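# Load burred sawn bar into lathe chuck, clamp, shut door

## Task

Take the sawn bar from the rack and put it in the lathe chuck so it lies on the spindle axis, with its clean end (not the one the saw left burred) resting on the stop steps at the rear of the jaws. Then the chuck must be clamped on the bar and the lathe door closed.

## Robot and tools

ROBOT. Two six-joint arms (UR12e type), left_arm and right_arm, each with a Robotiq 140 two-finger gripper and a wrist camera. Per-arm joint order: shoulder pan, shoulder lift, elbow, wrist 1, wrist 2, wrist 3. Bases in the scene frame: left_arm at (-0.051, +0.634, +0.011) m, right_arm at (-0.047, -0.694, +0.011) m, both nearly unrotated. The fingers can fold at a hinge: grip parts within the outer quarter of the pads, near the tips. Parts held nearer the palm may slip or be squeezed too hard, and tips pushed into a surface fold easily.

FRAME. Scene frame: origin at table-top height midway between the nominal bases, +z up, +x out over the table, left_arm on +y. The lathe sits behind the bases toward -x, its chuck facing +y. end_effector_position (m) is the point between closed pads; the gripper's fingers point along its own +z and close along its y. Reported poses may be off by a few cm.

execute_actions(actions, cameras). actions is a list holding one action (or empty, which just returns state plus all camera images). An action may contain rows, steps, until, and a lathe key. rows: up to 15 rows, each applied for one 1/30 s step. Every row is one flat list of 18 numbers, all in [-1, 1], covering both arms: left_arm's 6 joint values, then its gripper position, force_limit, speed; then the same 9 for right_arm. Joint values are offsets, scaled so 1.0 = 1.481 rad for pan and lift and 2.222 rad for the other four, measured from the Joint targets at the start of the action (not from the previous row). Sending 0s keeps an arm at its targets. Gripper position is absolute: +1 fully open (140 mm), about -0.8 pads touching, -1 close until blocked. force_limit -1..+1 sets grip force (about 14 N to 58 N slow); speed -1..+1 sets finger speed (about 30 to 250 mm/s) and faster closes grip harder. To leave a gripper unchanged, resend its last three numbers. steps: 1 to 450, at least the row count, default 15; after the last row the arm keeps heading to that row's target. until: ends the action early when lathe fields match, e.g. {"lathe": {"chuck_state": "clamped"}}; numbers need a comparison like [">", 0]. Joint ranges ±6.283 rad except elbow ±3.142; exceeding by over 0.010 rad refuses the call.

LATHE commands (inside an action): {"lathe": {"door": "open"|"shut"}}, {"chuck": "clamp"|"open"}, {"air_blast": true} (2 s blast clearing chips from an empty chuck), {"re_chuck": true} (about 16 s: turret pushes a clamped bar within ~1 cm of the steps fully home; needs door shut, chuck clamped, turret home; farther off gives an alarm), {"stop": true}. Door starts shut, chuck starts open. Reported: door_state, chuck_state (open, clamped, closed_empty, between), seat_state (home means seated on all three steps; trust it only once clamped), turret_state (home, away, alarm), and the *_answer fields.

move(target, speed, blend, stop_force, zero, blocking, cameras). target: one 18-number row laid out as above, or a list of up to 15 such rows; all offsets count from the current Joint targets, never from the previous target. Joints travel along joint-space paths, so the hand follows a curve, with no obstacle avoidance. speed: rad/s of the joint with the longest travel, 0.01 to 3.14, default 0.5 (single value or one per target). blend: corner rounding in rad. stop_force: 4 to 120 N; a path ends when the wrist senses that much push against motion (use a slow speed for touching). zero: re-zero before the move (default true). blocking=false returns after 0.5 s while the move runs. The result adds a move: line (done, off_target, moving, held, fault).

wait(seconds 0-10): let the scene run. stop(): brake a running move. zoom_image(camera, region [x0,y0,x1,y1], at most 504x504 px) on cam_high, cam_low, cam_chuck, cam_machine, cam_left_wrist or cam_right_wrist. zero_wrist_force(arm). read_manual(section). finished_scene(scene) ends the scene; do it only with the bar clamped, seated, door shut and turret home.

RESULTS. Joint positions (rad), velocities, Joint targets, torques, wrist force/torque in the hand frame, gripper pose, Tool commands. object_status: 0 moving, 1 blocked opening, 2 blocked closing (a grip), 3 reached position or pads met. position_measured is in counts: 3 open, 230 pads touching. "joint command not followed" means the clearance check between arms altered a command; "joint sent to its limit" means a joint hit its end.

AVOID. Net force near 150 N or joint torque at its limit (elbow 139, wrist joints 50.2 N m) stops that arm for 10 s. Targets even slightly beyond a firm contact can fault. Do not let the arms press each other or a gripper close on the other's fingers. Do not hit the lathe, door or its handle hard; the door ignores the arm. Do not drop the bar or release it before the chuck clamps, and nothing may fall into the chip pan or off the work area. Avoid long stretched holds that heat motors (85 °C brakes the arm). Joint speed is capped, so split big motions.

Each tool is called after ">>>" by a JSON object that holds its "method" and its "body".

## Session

>>> {"method": "execute_actions", "body": {"actions": [{"steps": 1, "lathe": {"door": "open", "air_blast": true}}], "cameras": ["all"]}}

>>> {"method": "zoom_image", "body": {"camera": "cam_low", "region": [250, 190, 390, 280]}}

>>> {"method": "zoom_image", "body": {"camera": "cam_chuck", "region": [220, 100, 560, 440]}}

>>> {"method": "zoom_image", "body": {"camera": "cam_high", "region": [220, 330, 440, 500]}}

Scene clock: 0.23 s.
left_arm: end_effector_position=(+0.8961, +0.0434, +0.1250) position_measured=3 object_status=3 end_effector_quat_wxyz=(-0.007, +0.684, -0.712, +0.157) | right_arm: end_effector_position=(+1.0290, -0.5342, +0.1643) position_measured=3 object_status=3 end_effector_quat_wxyz=(-0.293, -0.297, +0.767, -0.488)
Joint positions: left_arm=[-0.719 -0.908 1.387 -2.364 -1.588 -2.242] | right_arm=[0.237 -0.4 0.501 -0.839 -2.591 0.001]
Joint torques (N m): left_arm=[2.18 -103.36 -46.44 -5.2 -0.05 -0.16] | right_arm=[1.87 -141.89 -51.49 -1.76 -1.96 0.11]
Motor temperatures (°C): left_arm=[29 29 35 36 40 41] | right_arm=[27 32 33 40 39 37]
Wrist force (N): left_arm=[-0.3 0.0 -0.4] | right_arm=[-0.2 0.3 0.2]
Wrist torque (N m): left_arm=[0.01 0.06 0.00] | right_arm=[0.07 0.05 0.00]
Wrist force, peak (N): left_arm=[-0.3 0.0 -0.4] | right_arm=[-0.5 0.3 0.2]
Joint targets: left_arm=[-0.719 -0.908 1.387 -2.364 -1.588 -2.242] | right_arm=[0.237 -0.400 0.501 -0.839 -2.591 0.001]
Tool commands: left_gripper/position=+1.0 left_gripper/force_limit=+1.0 left_gripper/speed=+1.0 right_gripper/position=+1.0 right_gripper/force_limit=+1.0 right_gripper/speed=+1.0
lathe: door_state=between chuck_state=open seat_state=open turret_state=home door_answer=taken chuck_answer=taken re_chuck_answer=taken
camera_calibration:
cam_left_wrist: T_world_to_cam=[[-0.969843, -0.0110935, -0.243479, 0.910917], [-0.0376401, 0.993796, 0.104651, -0.0208095], [0.240808, 0.110659, -0.964244, 0.0779998], [0, 0, 0, 1]] pos_world=[0.86388, 0.0221543, 0.299178]
cam_right_wrist: T_world_to_cam=[[-0.727495, 0.373338, -0.575646, 1.04378], [0.682664, 0.477883, -0.552809, -0.365954], [0.0687069, -0.795139, -0.602522, -0.212234], [0, 0, 0, 1]] pos_world=[1.02375, -0.383553, 0.270667]

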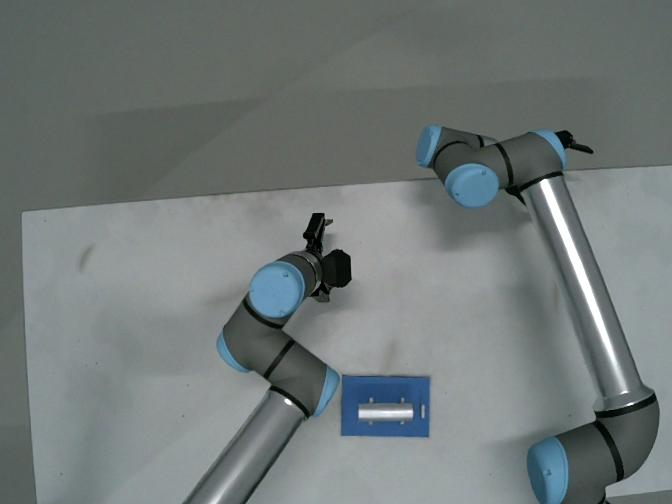

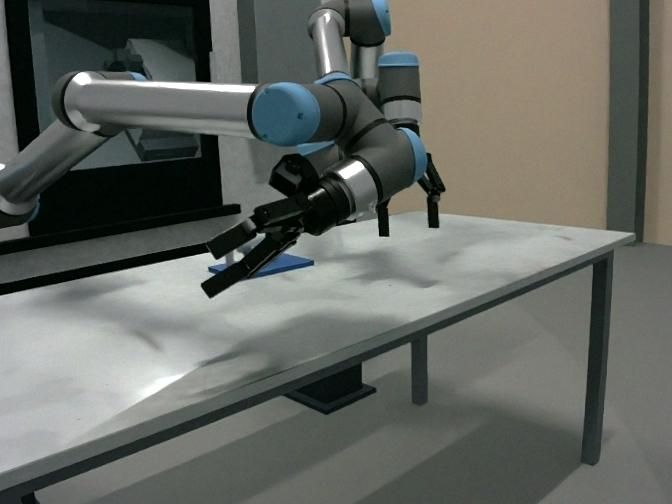

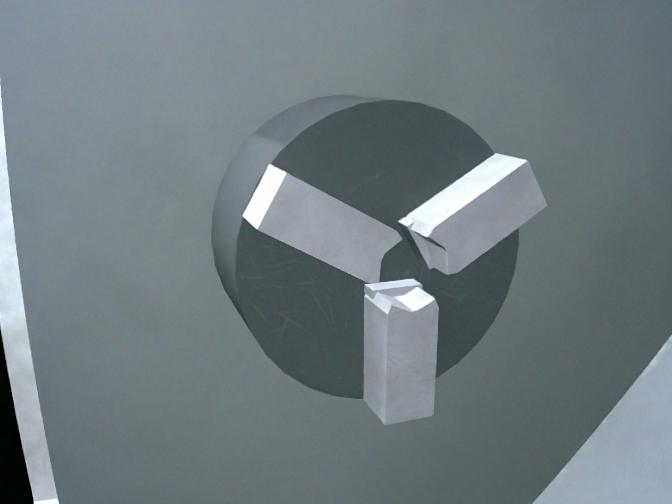

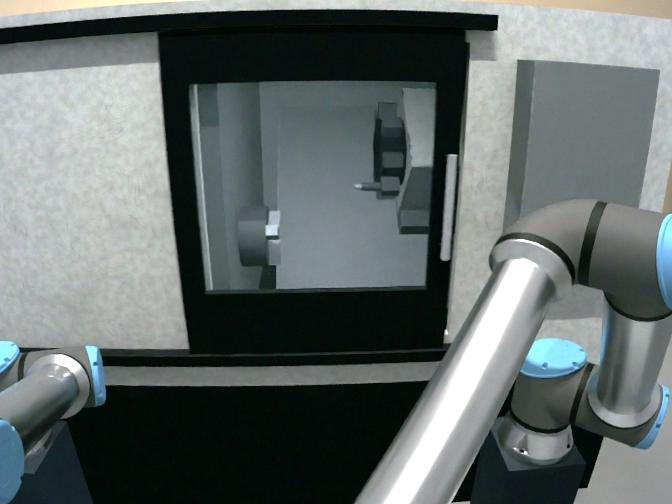

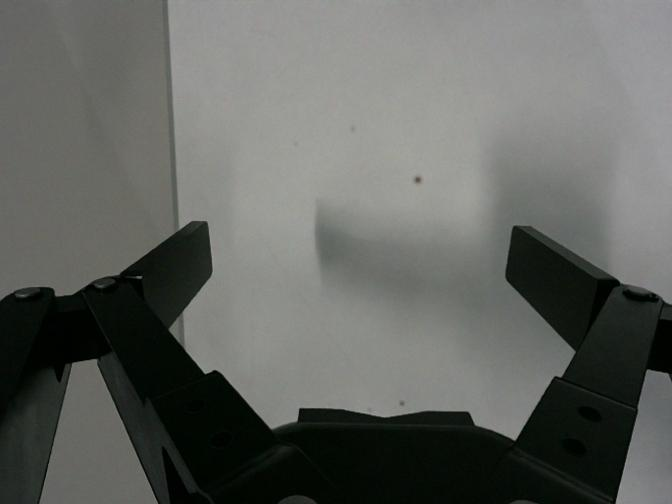

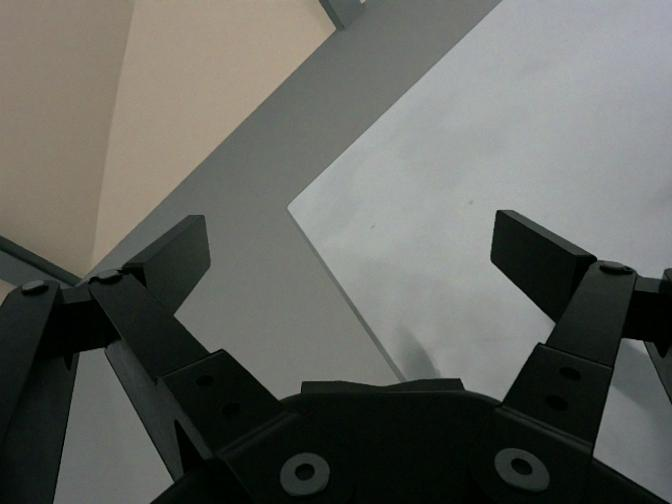

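Scaled by 3.600.

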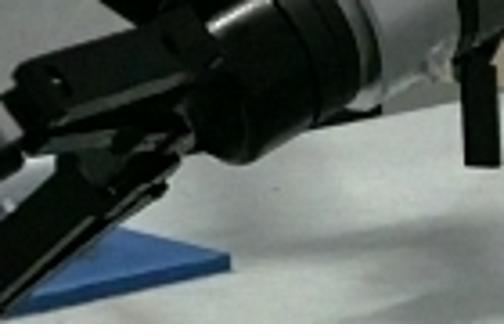

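Scaled by 1.482.

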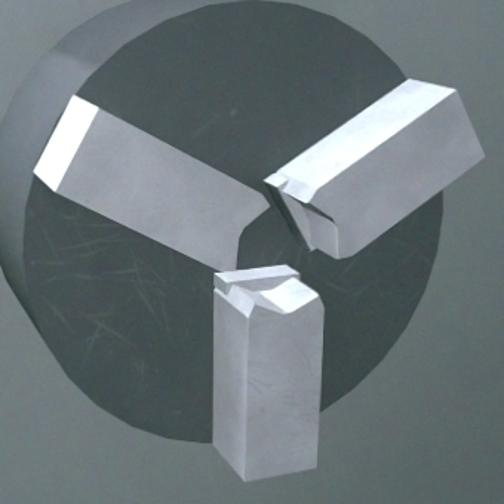

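Scaled by 2.291.

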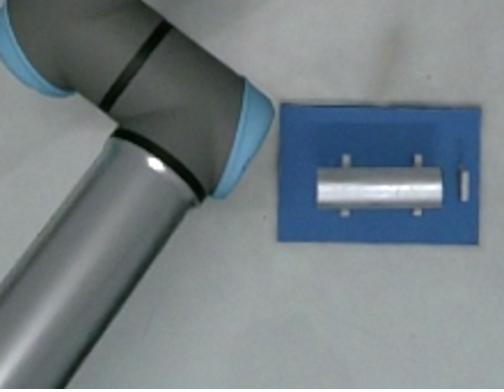

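>>> {"method": "move", "body": {"target": [-0.0209,-0.3322,0.2309,0.1188,-0.0054,0.8740,1,1,1,0,0,0,0,0,0,1,1,1], "speed": 1.0}}

Scene clock: 20.13 s.
left_arm: end_effector_position=(+0.6028, +0.2594, +0.1851) position_measured=3 object_status=3 end_effector_quat_wxyz=(+0.006, +0.218, +0.976, -0.020) | right_arm: end_effector_position=(+1.0290, -0.5342, +0.1643) position_measured=3 object_status=3 end_effector_quat_wxyz=(-0.293, -0.297, +0.767, -0.488)
Joint positions: left_arm=[-0.75 -1.4 1.9 -2.1 -1.6 -0.301] | right_arm=[0.237 -0.4 0.501 -0.839 -2.591 0.001]
Joint torques (N m): left_arm=[-20.71 -72.2 -35.02 -1.23 -1.98 3.97] | right_arm=[1.6 -142.02 -51.63 -1.64 -2.37 0.72]
Wrist force (N): left_arm=[0.4 -0.6 0.1] | right_arm=[0.3 0.1 0.2]
Wrist torque (N m): left_arm=[0.03 -0.02 -0.21] | right_arm=[0.03 -0.07 0.00]
Wrist force, peak (N): left_arm=[2.1 -0.2 0.1] | right_arm=[-0.8 0.0 0.4]
Joint targets: left_arm=[-0.750 -1.400 1.900 -2.100 -1.600 -0.300] | right_arm=[0.237 -0.400 0.501 -0.839 -2.591 0.001]
lathe: door_state=open chuck_state=open seat_state=open turret_state=home door_answer=taken chuck_answer=taken re_chuck_answer=taken
move: done

>>> {"method": "move", "body": {"target": [-0.0485,0.1130,0.1122,-0.4206,-0.1931,0.4178,1,1,1,0,0,0,0,0,0,1,1,1], "speed": 0.7, "cameras": ["cam_left_wrist","cam_low","cam_high"]}}

>>> {"method": "zoom_image", "body": {"camera": "cam_left_wrist", "region": [270, 170, 410, 290]}}

Scene clock: 25.10 s.
left_arm: end_effector_position=(+0.5250, +0.0609, +0.1180) position_measured=3 object_status=3 end_effector_quat_wxyz=(+0.242, +0.664, +0.665, -0.242) | right_arm: end_effector_position=(+1.0290, -0.5342, +0.1643) position_measured=3 object_status=3 end_effector_quat_wxyz=(-0.293, -0.297, +0.767, -0.488)
Joint positions: left_arm=[-0.822 -1.233 2.149 -3.034 -2.029 0.628] | right_arm=[0.237 -0.4 0.501 -0.839 -2.591 0.001]
Joint torques (N m): left_arm=[-20.46 -54.01 -22 -8.82 -2.64 3.07] | right_arm=[2.33 -143.16 -51.43 -1.82 -2.28 0.65]
Wrist force (N): left_arm=[1.6 -1.0 -0.9] | right_arm=[-0.4 0.2 0.0]
Wrist torque (N m): left_arm=[-0.01 0.11 -0.28] | right_arm=[0.05 0.09 -0.01]
Wrist force, peak (N): left_arm=[1.7 -2.2 -0.5] | right_arm=[-0.7 0.4 0.2]
Joint targets: left_arm=[-0.822 -1.233 2.149 -3.035 -2.029 0.628] | right_arm=[0.237 -0.400 0.501 -0.839 -2.591 0.001]
lathe: door_state=open chuck_state=open seat_state=open turret_state=home door_answer=taken chuck_answer=taken re_chuck_answer=taken
move: done
camera_calibration:
cam_left_wrist: T_world_to_cam=[[0.999621, 0.00736374, -0.0265325, -0.51125], [0.0265074, -0.518182, 0.85486, -0.0815685], [-0.0074537, -0.855239, -0.518181, 0.295111], [0, 0, 0, 1]] pos_world=[0.515418, 0.213888, 0.209086]
Images, in order (width x height): cam_high 672x504, cam_low 672x504, cam_left_wrist 672x504.

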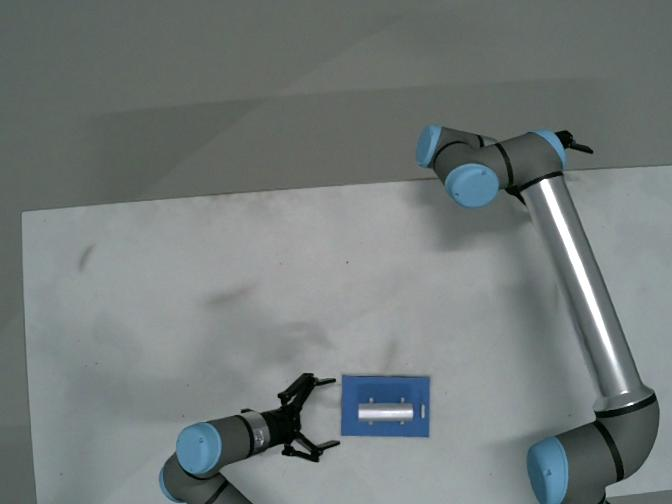

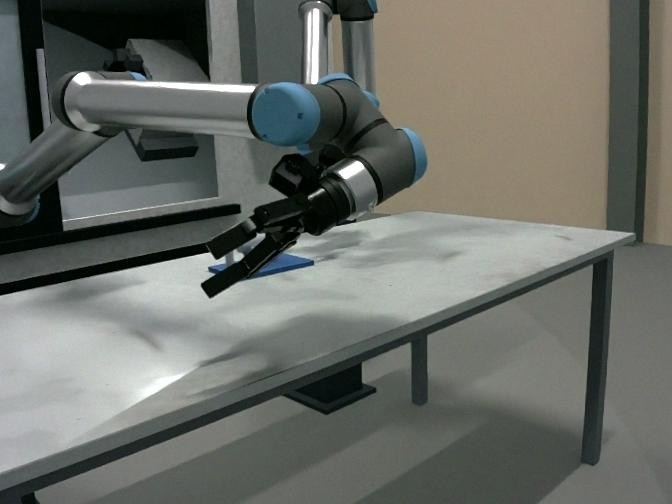

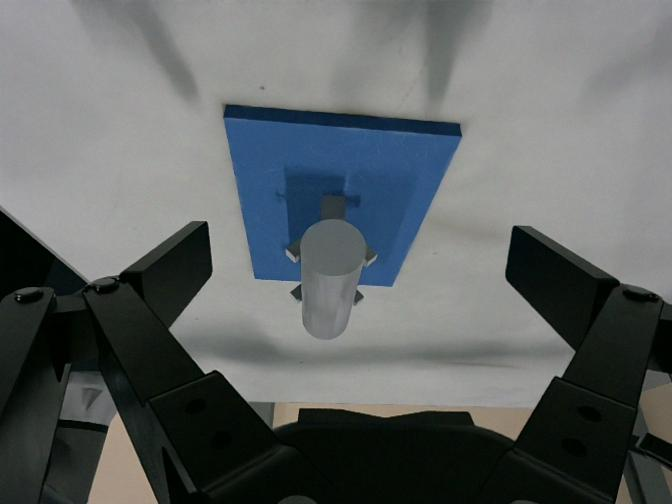

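Scaled by 3.600.

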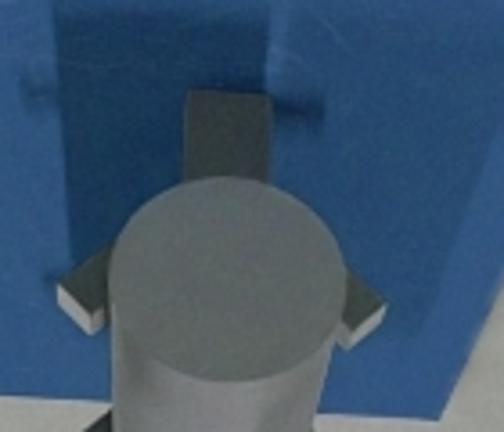

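>>> {"method": "move", "body": {"target": [-0.0864,-0.1803,-0.2021,0.5558,0.2061,-0.8227,1,1,1,0,0,0,0,0,0,1,1,1], "speed": 1.0}}

>>> {"method": "move", "body": {"target": [-0.1073,0.2136,-0.0728,-0.0565,0,-0.6349,1,1,1,0,0,0,0,0,0,1,1,1], "speed": 0.8, "cameras": ["cam_left_wrist","cam_low"]}}

>>> {"method": "zoom_image", "body": {"camera": "cam_left_wrist", "region": [260, 60, 460, 310]}}

Scene clock: 36.60 s.
left_arm: end_effector_position=(+0.5218, +0.1449, +0.3523) position_measured=3 object_status=3 end_effector_quat_wxyz=(+0.007, -0.130, +0.991, -0.013) | right_arm: end_effector_position=(+1.0290, -0.5342, +0.1643) position_measured=3 object_status=3 end_effector_quat_wxyz=(-0.293, -0.297, +0.767, -0.488)
Joint positions: left_arm=[-0.95 -1.5 1.7 -1.8 -1.571 -1.2] | right_arm=[0.237 -0.4 0.501 -0.839 -2.591 0.001]
Joint torques (N m): left_arm=[-16.94 -68.74 -62.34 -0.09 2.64 -4.93] | right_arm=[1.84 -143.38 -51.31 -1.85 -2.15 1.09]
Wrist force (N): left_arm=[0.3 0.0 -0.1] | right_arm=[-0.1 0.0 0.3]
Wrist torque (N m): left_arm=[0.19 -0.01 -0.05] | right_arm=[0.00 0.02 0.00]
Wrist force, peak (N): left_arm=[2.8 -1.4 -0.6] | right_arm=[-0.7 0.1 0.5]
Joint targets: left_arm=[-0.950 -1.500 1.700 -1.800 -1.571 -1.200] | right_arm=[0.237 -0.400 0.501 -0.839 -2.591 0.001]
lathe: door_state=open chuck_state=open seat_state=open turret_state=home door_answer=taken chuck_answer=taken re_chuck_answer=taken
move: done

Scene clock: 39.03 s.
left_arm: end_effector_position=(+0.5072, -0.0768, +0.2200) position_measured=3 object_status=3 end_effector_quat_wxyz=(+0.000, +0.686, -0.728, +0.000) | right_arm: end_effector_position=(+1.0290, -0.5342, +0.1643) position_measured=3 object_status=3 end_effector_quat_wxyz=(-0.293, -0.297, +0.767, -0.488)
Joint positions: left_arm=[-1.109 -1.184 1.538 -1.925 -1.571 -2.611] | right_arm=[0.237 -0.4 0.501 -0.839 -2.591 0.001]
Joint torques (N m): left_arm=[-19.18 -73.86 -59.74 -8.43 1.93 -4.05] | right_arm=[2.33 -142.17 -51.71 -1.98 -2.36 0.92]
Wrist force (N): left_arm=[0.6 -0.5 -0.3] | right_arm=[-0.2 0.3 0.3]
Wrist torque (N m): left_arm=[0.07 -0.01 -0.07] | right_arm=[0.06 0.04 0.00]
Wrist force, peak (N): left_arm=[1.9 -0.5 0.6] | right_arm=[-0.3 0.5 0.5]
Joint targets: left_arm=[-1.109 -1.184 1.538 -1.925 -1.571 -2.611] | right_arm=[0.237 -0.400 0.501 -0.839 -2.591 0.001]
lathe: door_state=open chuck_state=open seat_state=open turret_state=home door_answer=taken chuck_answer=taken re_chuck_answer=taken
move: done
camera_calibration:
cam_left_wrist: T_world_to_cam=[[-0.999207, 0.0362598, -0.016423, 0.524138], [0.0290751, 0.946622, 0.321031, -0.0109921], [0.0271869, 0.320299, -0.946926, 0.397168], [0, 0, 0, 1]] pos_world=[0.513245, -0.135812, 0.388225]
Images, in order (width x height): cam_low 672x504, cam_left_wrist 672x504.

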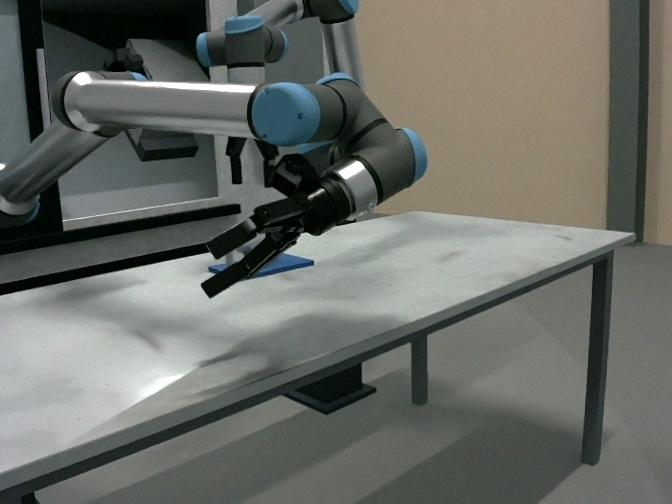

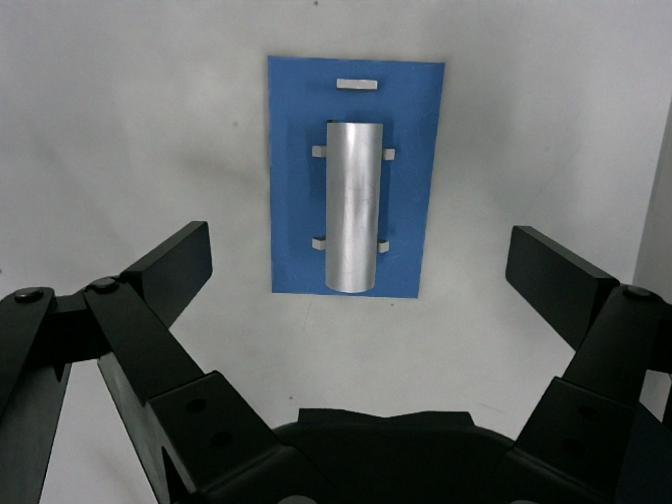

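Scaled by 2.016.

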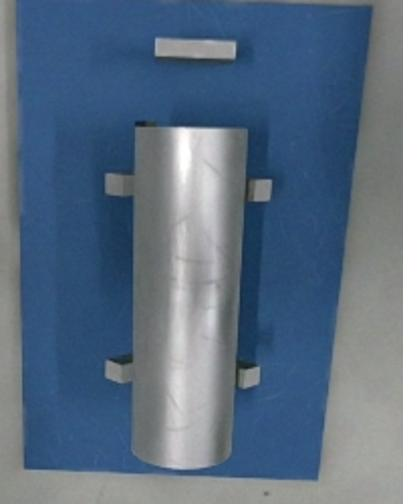

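>>> {"method": "move", "body": {"target": [0,0.0587,0.0483,-0.0873,0,0,1,-1,-1,0,0,0,0,0,0,1,1,1], "speed": 0.2, "stop_force": 15, "cameras": ["cam_left_wrist"]}}

Scene clock: 47.73 s.
left_arm: end_effector_position=(+0.5072, -0.0767, +0.0980) position_measured=3 object_status=3 end_effector_quat_wxyz=(+0.000, +0.686, -0.728, +0.000) | right_arm: end_effector_position=(+1.0290, -0.5342, +0.1643) position_measured=3 object_status=3 end_effector_quat_wxyz=(-0.293, -0.297, +0.767, -0.488)
Joint positions: left_arm=[-1.109 -1.097 1.645 -2.119 -1.571 -2.611] | right_arm=[0.237 -0.4 0.501 -0.839 -2.591 0.001]
Joint torques (N m): left_arm=[-16.55 -74.4 -34.01 -8.47 0.38 -3.8] | right_arm=[1.92 -142.7 -51.72 -1.78 -2.25 1.36]
Wrist force (N): left_arm=[0.9 -0.1 0.0] | right_arm=[-0.4 0.2 0.4]
Wrist torque (N m): left_arm=[0.17 -0.09 -0.01] | right_arm=[0.05 0.08 -0.01]
Wrist force, peak (N): left_arm=[0.8 -0.2 -2.5] | right_arm=[-0.4 0.3 0.8]
Joint targets: left_arm=[-1.109 -1.097 1.645 -2.119 -1.571 -2.611] | right_arm=[0.237 -0.400 0.501 -0.839 -2.591 0.001]
lathe: door_state=open chuck_state=open seat_state=open turret_state=home door_answer=taken chuck_answer=taken re_chuck_answer=taken
move: done
camera_calibration:
cam_left_wrist: T_world_to_cam=[[-0.999216, 0.0361049, -0.0162557, 0.522072], [0.0289736, 0.946526, 0.321323, 0.0281339], [0.0269877, 0.3206, -0.94683, 0.28176], [0, 0, 0, 1]] pos_world=[0.513244, -0.135811, 0.266226]
Images, in order (width x height): cam_left_wrist 672x504.

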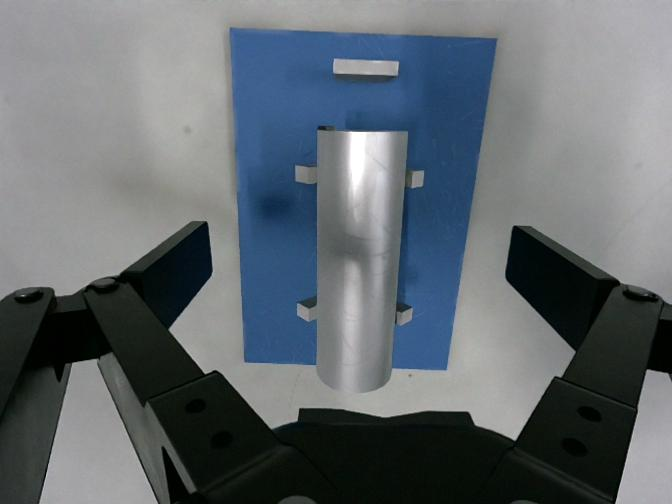

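>>> {"method": "execute_actions", "body": {"actions": [{"rows": [[0,0,0,0,0,0,-1,1,-1,0,0,0,0,0,0,1,1,1]], "steps": 140}], "cameras": ["cam_left_wrist"]}}

Scene clock: 54.67 s.
left_arm: end_effector_position=(+0.5071, -0.0767, +0.0980) position_measured=171 object_status=2 end_effector_quat_wxyz=(+0.000, +0.686, -0.728, +0.000) | right_arm: end_effector_position=(+1.0290, -0.5342, +0.1643) position_measured=3 object_status=3 end_effector_quat_wxyz=(-0.293, -0.297, +0.767, -0.488)
Joint positions: left_arm=[-1.109 -1.097 1.645 -2.119 -1.571 -2.611] | right_arm=[0.237 -0.4 0.501 -0.839 -2.591 0.001]
Joint torques (N m): left_arm=[11.7 -73.31 -39.2 -8.29 4.99 -3.58] | right_arm=[1.43 -142.45 -51.84 -1.76 -2.12 1.43]
Wrist force (N): left_arm=[-11.2 13.3 -24.2] | right_arm=[0.0 0.2 0.3]
Wrist torque (N m): left_arm=[-0.25 -0.39 0.73] | right_arm=[0.06 -0.01 0.00]
Wrist force, peak (N): left_arm=[-11.5 13.2 -24.5] | right_arm=[-0.7 0.1 0.8]
Joint targets: left_arm=[-1.109 -1.097 1.645 -2.119 -1.571 -2.611] | right_arm=[0.237 -0.400 0.501 -0.839 -2.591 0.001]
lathe: door_state=open chuck_state=open seat_state=open turret_state=home door_answer=taken chuck_answer=taken re_chuck_answer=taken
camera_calibration:
cam_left_wrist: T_world_to_cam=[[-0.999213, 0.0361991, -0.0162228, 0.522075], [0.0290734, 0.946523, 0.321325, 0.0280818], [0.0269869, 0.3206, -0.94683, 0.281761], [0, 0, 0, 1]] pos_world=[0.513244, -0.135811, 0.266226]
Images, in order (width x height): cam_left_wrist 672x504.

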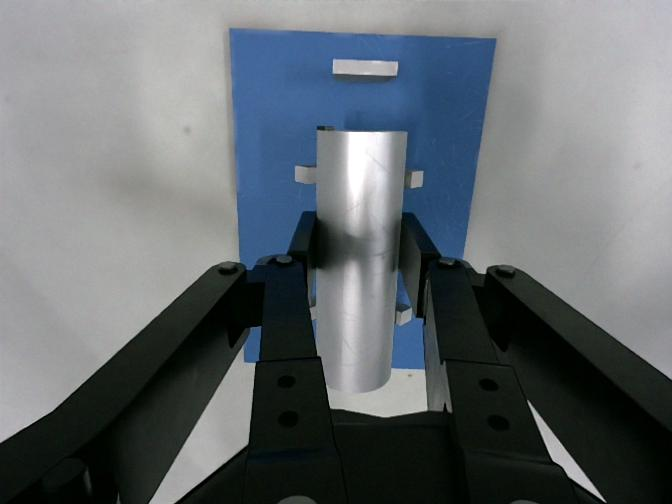

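>>> {"method": "move", "body": {"target": [0,-0.0587,-0.0483,0.0873,0,0,-1,1,-1,0,0,0,0,0,0,1,1,1], "speed": 0.15, "cameras": ["cam_left_wrist"]}}

Scene clock: 57.83 s.
left_arm: end_effector_position=(+0.5072, -0.0768, +0.2199) position_measured=171 object_status=2 end_effector_quat_wxyz=(+0.000, +0.686, -0.728, +0.000) | right_arm: end_effector_position=(+1.0290, -0.5342, +0.1643) position_measured=3 object_status=3 end_effector_quat_wxyz=(-0.293, -0.297, +0.767, -0.488)
Joint positions: left_arm=[-1.109 -1.184 1.538 -1.925 -1.571 -2.611] | right_arm=[0.237 -0.4 0.501 -0.839 -2.591 0.001]
Joint torques (N m): left_arm=[13.02 -101.86 -60.66 -2.14 -1.57 -3.55] | right_arm=[1.74 -142.66 -51.62 -1.7 -2.25 1.51]
Wrist force (N): left_arm=[0.5 0.5 5.0] | right_arm=[-0.1 0.2 0.4]
Wrist torque (N m): left_arm=[0.30 0.06 -0.06] | right_arm=[0.05 0.02 0.00]
Wrist force, peak (N): left_arm=[-11.3 13.7 -24.5] | right_arm=[-0.7 0.1 0.3]
Joint targets: left_arm=[-1.109 -1.184 1.538 -1.925 -1.571 -2.611] | right_arm=[0.237 -0.400 0.501 -0.839 -2.591 0.001]
lathe: door_state=open chuck_state=open seat_state=open turret_state=home door_answer=taken chuck_answer=taken re_chuck_answer=taken
move: done
camera_calibration:
cam_left_wrist: T_world_to_cam=[[-0.999213, 0.036131, -0.0163581, 0.524096], [0.0289715, 0.946597, 0.321115, -0.0109435], [0.0270867, 0.320389, -0.946899, 0.397126], [0, 0, 0, 1]] pos_world=[0.513244, -0.135812, 0.388125]
Images, in order (width x height): cam_left_wrist 672x504.

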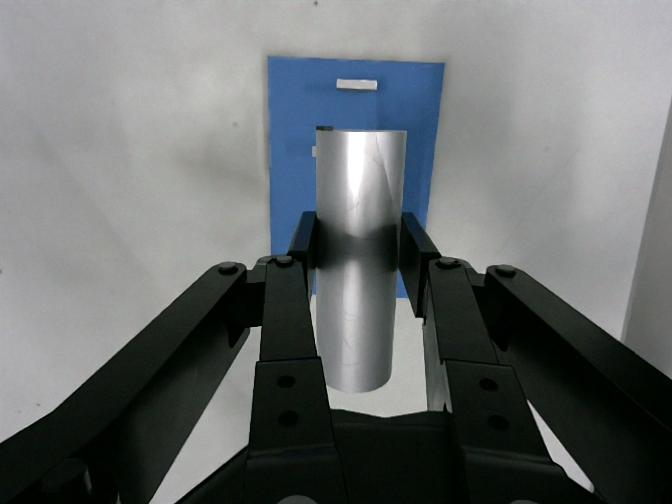

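>>> {"method": "move", "body": {"target": [-0.2708,-0.3376,0.1926,0.0329,0,0.4100,-1,1,-1,0,0,0,0,0,0,1,1,1], "speed": 0.7}}

>>> {"method": "move", "body": {"target": [-0.7072,0.2367,-0.0295,-0.4400,-0.1836,0.2588,-1,1,-1,0,0,0,0,0,0,1,1,1], "speed": 0.6, "cameras": ["cam_left_wrist","cam_machine","cam_chuck"]}}

>>> {"method": "zoom_image", "body": {"camera": "cam_machine", "region": [230, 190, 350, 290]}}

>>> {"method": "zoom_image", "body": {"camera": "cam_chuck", "region": [340, 180, 540, 340]}}

Scene clock: 66.20 s.
left_arm: end_effector_position=(+0.1649, +0.0486, +0.3005) position_measured=171 object_status=2 end_effector_quat_wxyz=(+0.000, -0.100, +0.995, +0.000) | right_arm: end_effector_position=(+1.0290, -0.5342, +0.1643) position_measured=3 object_status=3 end_effector_quat_wxyz=(-0.293, -0.297, +0.767, -0.488)
Joint positions: left_arm=[-1.51 -1.684 1.966 -1.852 -1.571 -1.7] | right_arm=[0.237 -0.4 0.501 -0.839 -2.591 0.001]
Joint torques (N m): left_arm=[-16.3 -56.87 -41.25 -1.52 -1.45 3.44] | right_arm=[1.64 -143.25 -51.54 -1.83 -2.29 1.58]
Wrist force (N): left_arm=[0.6 -0.2 5.8] | right_arm=[-0.1 -0.2 0.1]
Wrist torque (N m): left_arm=[0.14 -0.10 -0.25] | right_arm=[-0.04 0.02 0.00]
Wrist force, peak (N): left_arm=[0.1 -3.7 6.7] | right_arm=[-0.7 0.3 0.4]
Joint targets: left_arm=[-1.510 -1.684 1.966 -1.852 -1.571 -1.700] | right_arm=[0.237 -0.400 0.501 -0.839 -2.591 0.001]
lathe: door_state=open chuck_state=open seat_state=open turret_state=home door_answer=taken chuck_answer=taken re_chuck_answer=taken
move: done

Scene clock: 68.57 s.
left_arm: end_effector_position=(-0.7899, +0.0877, +0.3156) position_measured=171 object_status=2 end_effector_quat_wxyz=(-0.271, +0.653, +0.653, -0.270) | right_arm: end_effector_position=(+1.0290, -0.5342, +0.1643) position_measured=3 object_status=3 end_effector_quat_wxyz=(-0.293, -0.297, +0.767, -0.488)
Joint positions: left_arm=[-2.557 -1.333 1.901 -2.83 -1.979 -1.125] | right_arm=[0.237 -0.4 0.501 -0.839 -2.591 0.001]
Joint torques (N m): left_arm=[-14.85 -56.89 -59.84 -11.01 -3.57 3.78] | right_arm=[1.8 -143.06 -51.78 -1.8 -2.21 1.42]
Wrist force (N): left_arm=[0.4 4.4 3.6] | right_arm=[-0.3 0.2 0.2]
Wrist torque (N m): left_arm=[0.02 0.14 0.08] | right_arm=[0.04 0.06 0.00]
Wrist force, peak (N): left_arm=[5.3 0.9 7.6] | right_arm=[-0.1 0.5 0.7]
Joint targets: left_arm=[-2.558 -1.333 1.901 -2.830 -1.979 -1.125] | right_arm=[0.237 -0.400 0.501 -0.839 -2.591 0.001]
lathe: door_state=open chuck_state=open seat_state=open turret_state=home door_answer=taken chuck_answer=taken re_chuck_answer=taken
move: done
camera_calibration:
cam_left_wrist: T_world_to_cam=[[0.695164, 0.0225227, -0.718498, 0.784836], [0.245387, -0.946906, 0.207735, 0.212999], [-0.675672, -0.32072, -0.663782, -0.118109], [0, 0, 0, 1]] pos_world=[-0.677659, 0.146133, 0.441257]
Images, in order (width x height): cam_chuck 672x504, cam_machine 672x504, cam_left_wrist 672x504.

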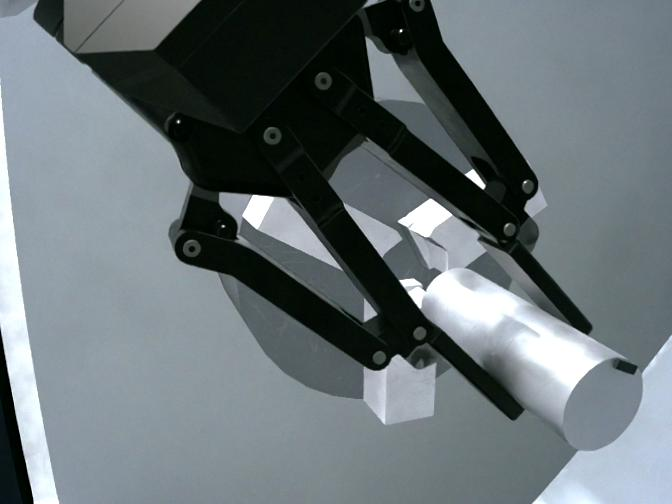

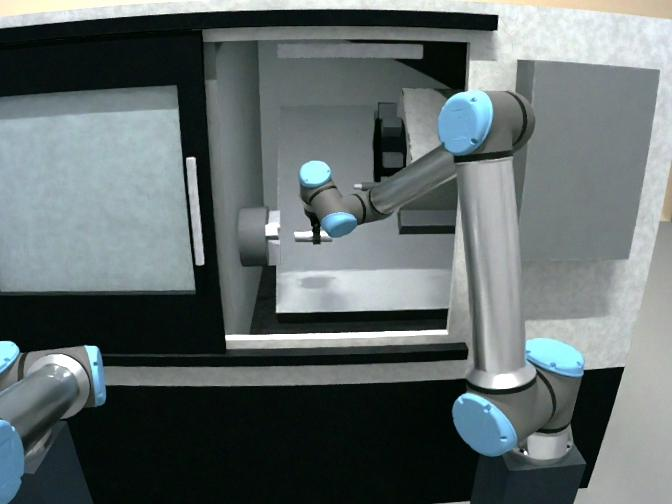

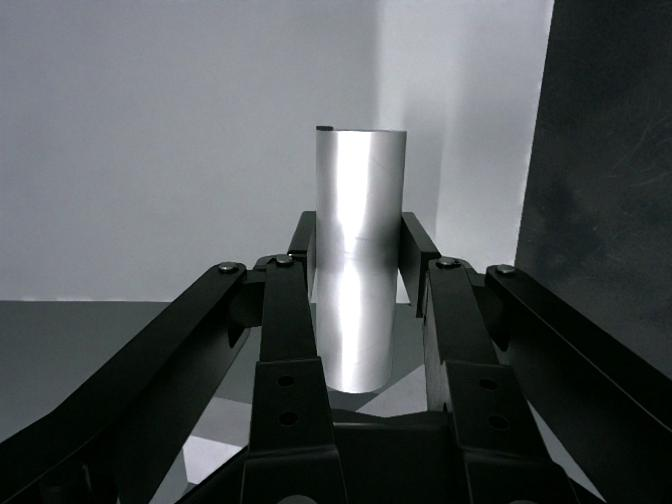

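Scaled by 4.200.

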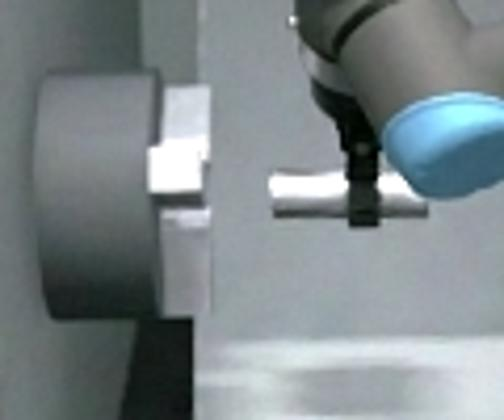

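Scaled by 2.520.

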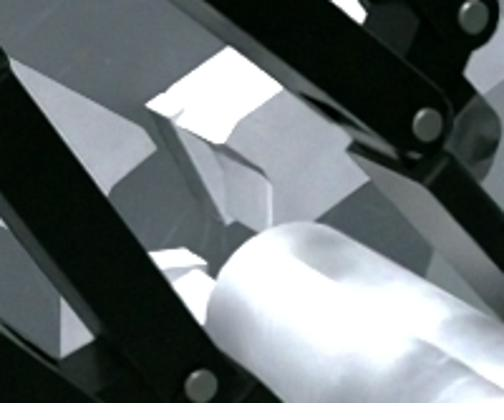

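>>> {"method": "move", "body": {"target": [0.0323,0.0282,-0.0293,0.0186,-0.0132,0.0184,-1,1,-1,0,0,0,0,0,0,1,1,1], "speed": 0.06, "stop_force": 10, "cameras": ["cam_left_wrist","cam_machine","cam_chuck"]}}

>>> {"method": "zoom_image", "body": {"camera": "cam_chuck", "region": [370, 220, 470, 300]}}

>>> {"method": "zoom_image", "body": {"camera": "cam_machine", "region": [230, 190, 350, 290]}}

Scene clock: 75.73 s.
left_arm: end_effector_position=(-0.7895, +0.0447, +0.3183) position_measured=171 object_status=2 end_effector_quat_wxyz=(-0.270, +0.653, +0.653, -0.270) | right_arm: end_effector_position=(+1.0290, -0.5342, +0.1643) position_measured=3 object_status=3 end_effector_quat_wxyz=(-0.293, -0.297, +0.767, -0.488)
Joint positions: left_arm=[-2.51 -1.291 1.835 -2.788 -2.008 -1.084] | right_arm=[0.237 -0.4 0.501 -0.839 -2.591 0.001]
Joint torques (N m): left_arm=[16.99 -63.56 -61.49 -3.28 -3.81 3.72] | right_arm=[1.96 -142.79 -51.42 -1.85 -2.24 1.58]
Wrist force (N): left_arm=[0.0 4.9 3.1] | right_arm=[-0.4 0.1 0.4]
Wrist torque (N m): left_arm=[0.12 0.30 0.11] | right_arm=[0.03 0.08 0.00]
Wrist force, peak (N): left_arm=[0.1 5.2 3.6] | right_arm=[-0.7 0.1 0.6]
Joint targets: left_arm=[-2.510 -1.291 1.835 -2.788 -2.008 -1.084] | right_arm=[0.237 -0.400 0.501 -0.839 -2.591 0.001]
lathe: door_state=open chuck_state=open seat_state=open turret_state=home door_answer=taken chuck_answer=taken re_chuck_answer=taken
move: done
camera_calibration:
cam_left_wrist: T_world_to_cam=[[0.696108, 0.022606, -0.717581, 0.787966], [0.245236, -0.946872, 0.208068, 0.171471], [-0.674754, -0.320814, -0.664669, -0.128784], [0, 0, 0, 1]] pos_world=[-0.677458, 0.103233, 0.444154]
Images, in order (width x height): cam_chuck 672x504, cam_machine 672x504, cam_left_wrist 672x504.

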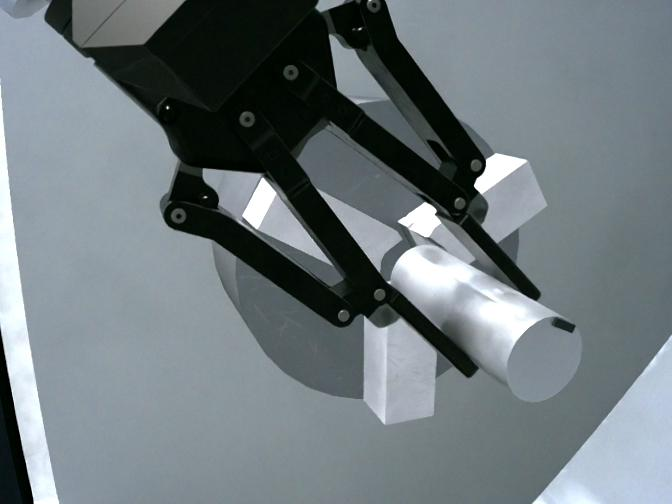

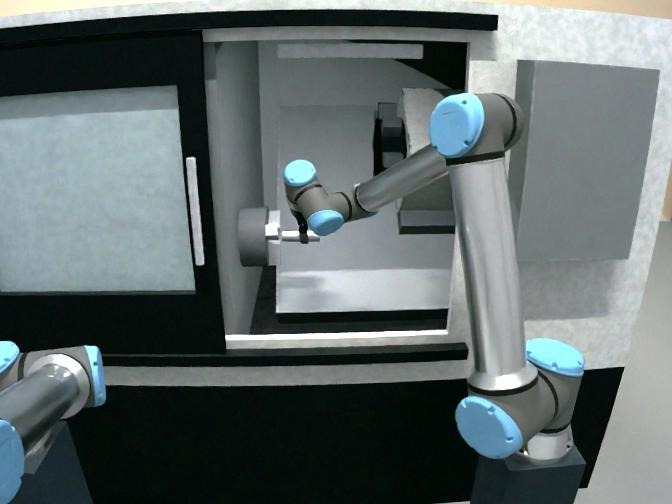

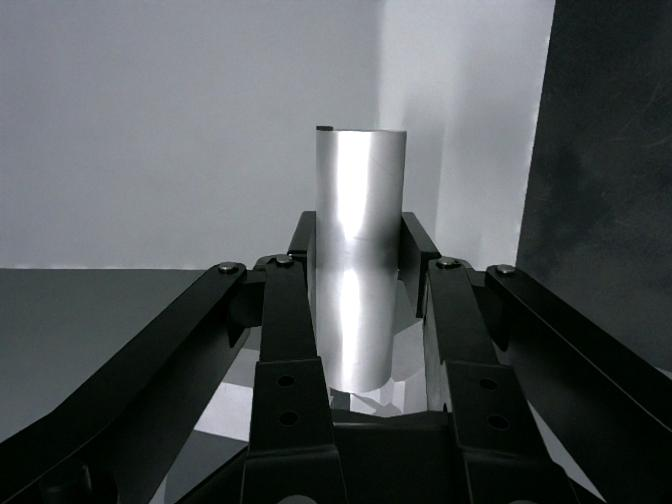

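Scaled by 5.040.

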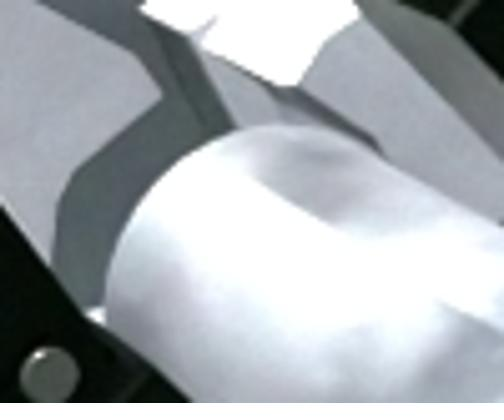

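Scaled by 4.200.

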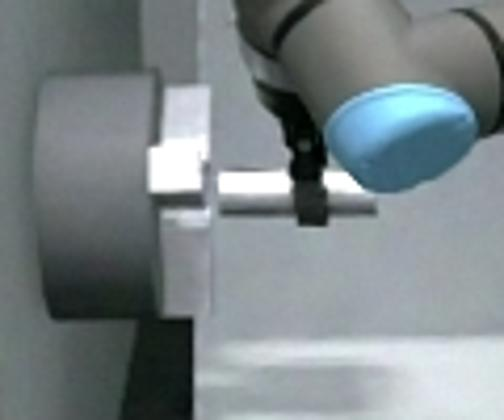

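>>> {"method": "move", "body": {"target": [0.0344,0.03565,-0.0353,0.0205,-0.0144,0.0201,-1,1,-1,0,0,0,0,0,0,1,1,1], "speed": 0.02, "stop_force": 8, "cameras": ["cam_chuck","cam_machine"]}}

>>> {"method": "zoom_image", "body": {"camera": "cam_chuck", "region": [370, 220, 470, 300]}}

>>> {"method": "zoom_image", "body": {"camera": "cam_machine", "region": [230, 190, 350, 290]}}

Scene clock: 85.20 s.
left_arm: end_effector_position=(-0.7899, +0.0093, +0.3192) position_measured=171 object_status=2 end_effector_quat_wxyz=(-0.271, +0.654, +0.653, -0.270) | right_arm: end_effector_position=(+1.0290, -0.5342, +0.1643) position_measured=3 object_status=3 end_effector_quat_wxyz=(-0.293, -0.297, +0.767, -0.488)
Joint positions: left_arm=[-2.473 -1.254 1.779 -2.756 -2.031 -1.052] | right_arm=[0.237 -0.4 0.501 -0.839 -2.591 0.001]
Joint torques (N m): left_arm=[-12.67 -90.89 -39.66 -10.69 0.99 -3.87] | right_arm=[2.6 -142.27 -51.6 -1.8 -2.28 1.69]
Wrist force (N): left_arm=[6.8 3.6 3.7] | right_arm=[-0.3 0.1 0.6]
Wrist torque (N m): left_arm=[0.06 0.53 0.16] | right_arm=[0.03 0.08 0.01]
Wrist force, peak (N): left_arm=[16.7 3.3 1.3] | right_arm=[-0.8 0.6 0.3]
Joint targets: left_arm=[-2.473 -1.254 1.779 -2.756 -2.031 -1.052] | right_arm=[0.237 -0.400 0.501 -0.839 -2.591 0.001]
lathe: door_state=open chuck_state=open seat_state=open turret_state=home door_answer=taken chuck_answer=taken re_chuck_answer=taken
move: contact (left_arm); left_arm: the elbow is farthest, 0.023 rad from its target
Images, in order (width x height): cam_chuck 672x504, cam_machine 672x504.

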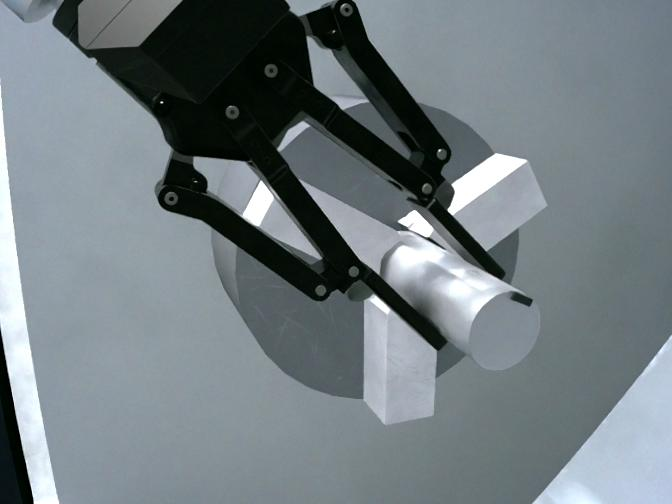

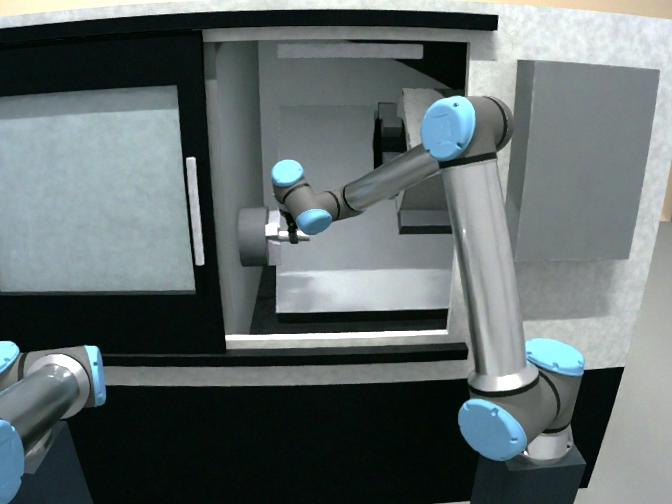

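Scaled by 5.040.

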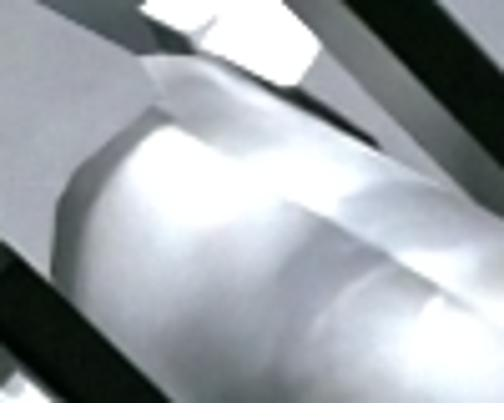

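Scaled by 4.200.

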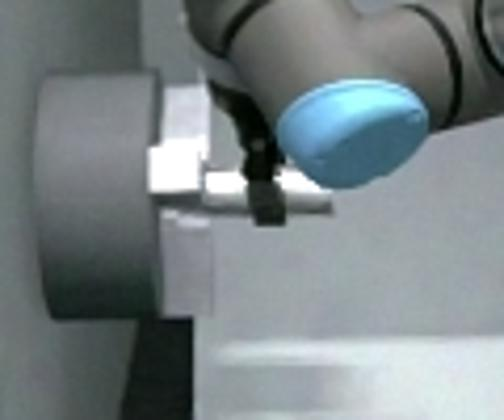

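>>> {"method": "move", "body": {"target": [-0.0010,-0.0011,0.00105,-0.0006,0.0004,-0.0006,-1,1,-1,0,0,0,0,0,0,1,1,1], "speed": 0.02}}

>>> {"method": "move", "body": {"target": [0.00216,-0.0025,0.0023,-0.0001,-0.0009,0.00126,-1,1,-1,0,0,0,0,0,0,1,1,1], "speed": 0.01, "stop_force": 6}}

>>> {"method": "move", "body": {"target": [-0.00378,0.00438,-0.00403,0.00018,0.00158,-0.0022,-1,1,-1,0,0,0,0,0,0,1,1,1], "speed": 0.01, "stop_force": 8}}

Scene clock: 92.60 s.
left_arm: end_effector_position=(-0.7899, +0.0107, +0.3192) position_measured=171 object_status=2 end_effector_quat_wxyz=(-0.271, +0.654, +0.653, -0.270) | right_arm: end_effector_position=(+1.0290, -0.5342, +0.1643) position_measured=3 object_status=3 end_effector_quat_wxyz=(-0.293, -0.297, +0.767, -0.488)
Joint positions: left_arm=[-2.475 -1.255 1.782 -2.757 -2.03 -1.053] | right_arm=[0.237 -0.4 0.501 -0.839 -2.591 0.001]
Joint torques (N m): left_arm=[-18.69 -92.62 -39.43 -10.32 0.74 -4.13] | right_arm=[2.08 -142.42 -51.84 -1.82 -2.08 1.54]
Wrist force (N): left_arm=[-1.0 4.7 3.0] | right_arm=[0.2 0.1 0.3]
Wrist torque (N m): left_arm=[0.03 0.47 0.37] | right_arm=[0.03 -0.05 0.00]
Wrist force, peak (N): left_arm=[7.3 3.7 3.8] | right_arm=[-0.6 0.5 0.4]
Joint targets: left_arm=[-2.475 -1.255 1.782 -2.757 -2.030 -1.053] | right_arm=[0.237 -0.400 0.501 -0.839 -2.591 0.001]
lathe: door_state=open chuck_state=open seat_state=open turret_state=home door_answer=taken chuck_answer=taken re_chuck_answer=taken
move: done

Scene clock: 94.33 s.
left_arm: end_effector_position=(-0.7874, +0.0108, +0.3192) position_measured=171 object_status=2 end_effector_quat_wxyz=(-0.271, +0.654, +0.653, -0.270) | right_arm: end_effector_position=(+1.0290, -0.5342, +0.1643) position_measured=3 object_status=3 end_effector_quat_wxyz=(-0.293, -0.297, +0.767, -0.488)
Joint positions: left_arm=[-2.473 -1.258 1.785 -2.757 -2.032 -1.051] | right_arm=[0.237 -0.4 0.501 -0.839 -2.591 0.001]
Joint torques (N m): left_arm=[-11.64 -68.29 -59.66 -2.74 1.46 -3.98] | right_arm=[1.93 -143.06 -51.55 -1.76 -2.14 1.64]
Wrist force (N): left_arm=[-0.4 0.2 8.5] | right_arm=[-0.2 0.3 0.4]
Wrist torque (N m): left_arm=[0.07 0.84 0.40] | right_arm=[0.06 0.05 0.00]
Wrist force, peak (N): left_arm=[-0.2 -3.0 11.2] | right_arm=[-0.2 0.7 0.3]
Joint targets: left_arm=[-2.473 -1.258 1.785 -2.757 -2.032 -1.051] | right_arm=[0.237 -0.400 0.501 -0.839 -2.591 0.001]
lathe: door_state=open chuck_state=open seat_state=open turret_state=home door_answer=taken chuck_answer=taken re_chuck_answer=taken
move: contact (left_arm)

Scene clock: 96.10 s.
left_arm: end_effector_position=(-0.7911, +0.0108, +0.3192) position_measured=171 object_status=2 end_effector_quat_wxyz=(-0.271, +0.654, +0.653, -0.270) | right_arm: end_effector_position=(+1.0290, -0.5342, +0.1643) position_measured=3 object_status=3 end_effector_quat_wxyz=(-0.293, -0.297, +0.767, -0.488)
Joint positions: left_arm=[-2.476 -1.254 1.78 -2.757 -2.03 -1.054] | right_arm=[0.237 -0.4 0.501 -0.839 -2.591 0.001]
Joint torques (N m): left_arm=[12.46 -91.77 -39.14 -9.93 -4.28 2.97] | right_arm=[1.32 -142.46 -51.99 -1.93 -2.39 1.38]
Wrist force (N): left_arm=[-1.5 6.0 1.8] | right_arm=[-0.4 0.4 0.3]
Wrist torque (N m): left_arm=[-0.04 0.40 0.25] | right_arm=[0.08 0.09 0.00]
Wrist force, peak (N): left_arm=[-0.1 -0.2 8.7] | right_arm=[-0.5 0.2 0.7]
Joint targets: left_arm=[-2.476 -1.254 1.780 -2.757 -2.030 -1.054] | right_arm=[0.237 -0.400 0.501 -0.839 -2.591 0.001]
lathe: door_state=open chuck_state=open seat_state=open turret_state=home door_answer=taken chuck_answer=taken re_chuck_answer=taken
move: contact (left_arm)

>>> {"method": "move", "body": {"target": [0.00097,-0.00113,0.00104,0,-0.0004,0.00057,-1,1,-1,0,0,0,0,0,0,1,1,1], "speed": 0.02}}

>>> {"method": "move", "body": {"target": [0,-0.0030,-0.0019,0.0039,0,0,-1,1,-1,0,0,0,0,0,0,1,1,1], "speed": 0.01, "stop_force": 6}}

>>> {"method": "move", "body": {"target": [0,0.0042,0.0027,-0.0055,0,0,-1,1,-1,0,0,0,0,0,0,1,1,1], "speed": 0.01, "stop_force": 8}}

Scene clock: 100.10 s.
left_arm: end_effector_position=(-0.7893, +0.0108, +0.3192) position_measured=171 object_status=2 end_effector_quat_wxyz=(-0.271, +0.654, +0.653, -0.270) | right_arm: end_effector_position=(+1.0290, -0.5342, +0.1643) position_measured=3 object_status=3 end_effector_quat_wxyz=(-0.293, -0.297, +0.767, -0.488)
Joint positions: left_arm=[-2.474 -1.256 1.782 -2.757 -2.031 -1.053] | right_arm=[0.237 -0.4 0.501 -0.839 -2.591 0.001]
Joint torques (N m): left_arm=[18.53 -92.87 -40.51 -8.95 -3.86 3.71] | right_arm=[2.05 -142.71 -51.43 -1.94 -2.19 1.62]
Wrist force (N): left_arm=[-1.0 4.4 3.0] | right_arm=[0.1 0.0 0.6]
Wrist torque (N m): left_arm=[-0.03 0.47 0.18] | right_arm=[0.01 -0.03 0.00]
Wrist force, peak (N): left_arm=[-1.3 6.6 2.0] | right_arm=[-0.4 0.4 0.6]
Joint targets: left_arm=[-2.474 -1.256 1.783 -2.757 -2.031 -1.053] | right_arm=[0.237 -0.400 0.501 -0.839 -2.591 0.001]
lathe: door_state=open chuck_state=open seat_state=open turret_state=home door_answer=taken chuck_answer=taken re_chuck_answer=taken
move: done

Scene clock: 101.83 s.
left_arm: end_effector_position=(-0.7892, +0.0109, +0.3211) position_measured=171 object_status=2 end_effector_quat_wxyz=(-0.271, +0.654, +0.653, -0.270) | right_arm: end_effector_position=(+1.0290, -0.5342, +0.1643) position_measured=3 object_status=3 end_effector_quat_wxyz=(-0.293, -0.297, +0.767, -0.488)
Joint positions: left_arm=[-2.474 -1.258 1.781 -2.754 -2.031 -1.053] | right_arm=[0.237 -0.4 0.501 -0.839 -2.591 0.001]
Joint torques (N m): left_arm=[17.16 -72.48 -44.66 -11.58 -3.56 3.67] | right_arm=[1.73 -143 -51.66 -1.85 -2.29 1.57]
Wrist force (N): left_arm=[-1.2 9.5 6.5] | right_arm=[0.0 -0.1 0.6]
Wrist torque (N m): left_arm=[-0.17 0.79 -0.20] | right_arm=[-0.01 0.02 0.00]
Wrist force, peak (N): left_arm=[0.5 12.4 8.0] | right_arm=[-0.4 0.3 0.9]
Joint targets: left_arm=[-2.474 -1.258 1.781 -2.753 -2.031 -1.053] | right_arm=[0.237 -0.400 0.501 -0.839 -2.591 0.001]
lathe: door_state=open chuck_state=open seat_state=open turret_state=home door_answer=taken chuck_answer=taken re_chuck_answer=taken
move: contact (left_arm)

Scene clock: 103.97 s.
left_arm: end_effector_position=(-0.7893, +0.0109, +0.3168) position_measured=171 object_status=2 end_effector_quat_wxyz=(-0.271, +0.654, +0.653, -0.270) | right_arm: end_effector_position=(+1.0290, -0.5342, +0.1643) position_measured=3 object_status=3 end_effector_quat_wxyz=(-0.293, -0.297, +0.767, -0.488)
Joint positions: left_arm=[-2.474 -1.254 1.784 -2.761 -2.031 -1.053] | right_arm=[0.237 -0.4 0.501 -0.839 -2.591 0.001]
Joint torques (N m): left_arm=[15.3 -90.08 -59.69 -3.84 -0.63 3.05] | right_arm=[1.98 -142.97 -51.81 -1.76 -2.23 1.68]
Wrist force (N): left_arm=[-0.7 3.7 1.2] | right_arm=[-0.1 0.3 0.1]
Wrist torque (N m): left_arm=[-0.06 0.36 0.21] | right_arm=[0.07 0.03 0.00]
Wrist force, peak (N): left_arm=[-0.9 9.5 6.5] | right_arm=[-0.3 0.5 0.6]
Joint targets: left_arm=[-2.474 -1.254 1.784 -2.761 -2.031 -1.053] | right_arm=[0.237 -0.400 0.501 -0.839 -2.591 0.001]
lathe: door_state=open chuck_state=open seat_state=open turret_state=home door_answer=taken chuck_answer=taken re_chuck_answer=taken
move: contact (left_arm)


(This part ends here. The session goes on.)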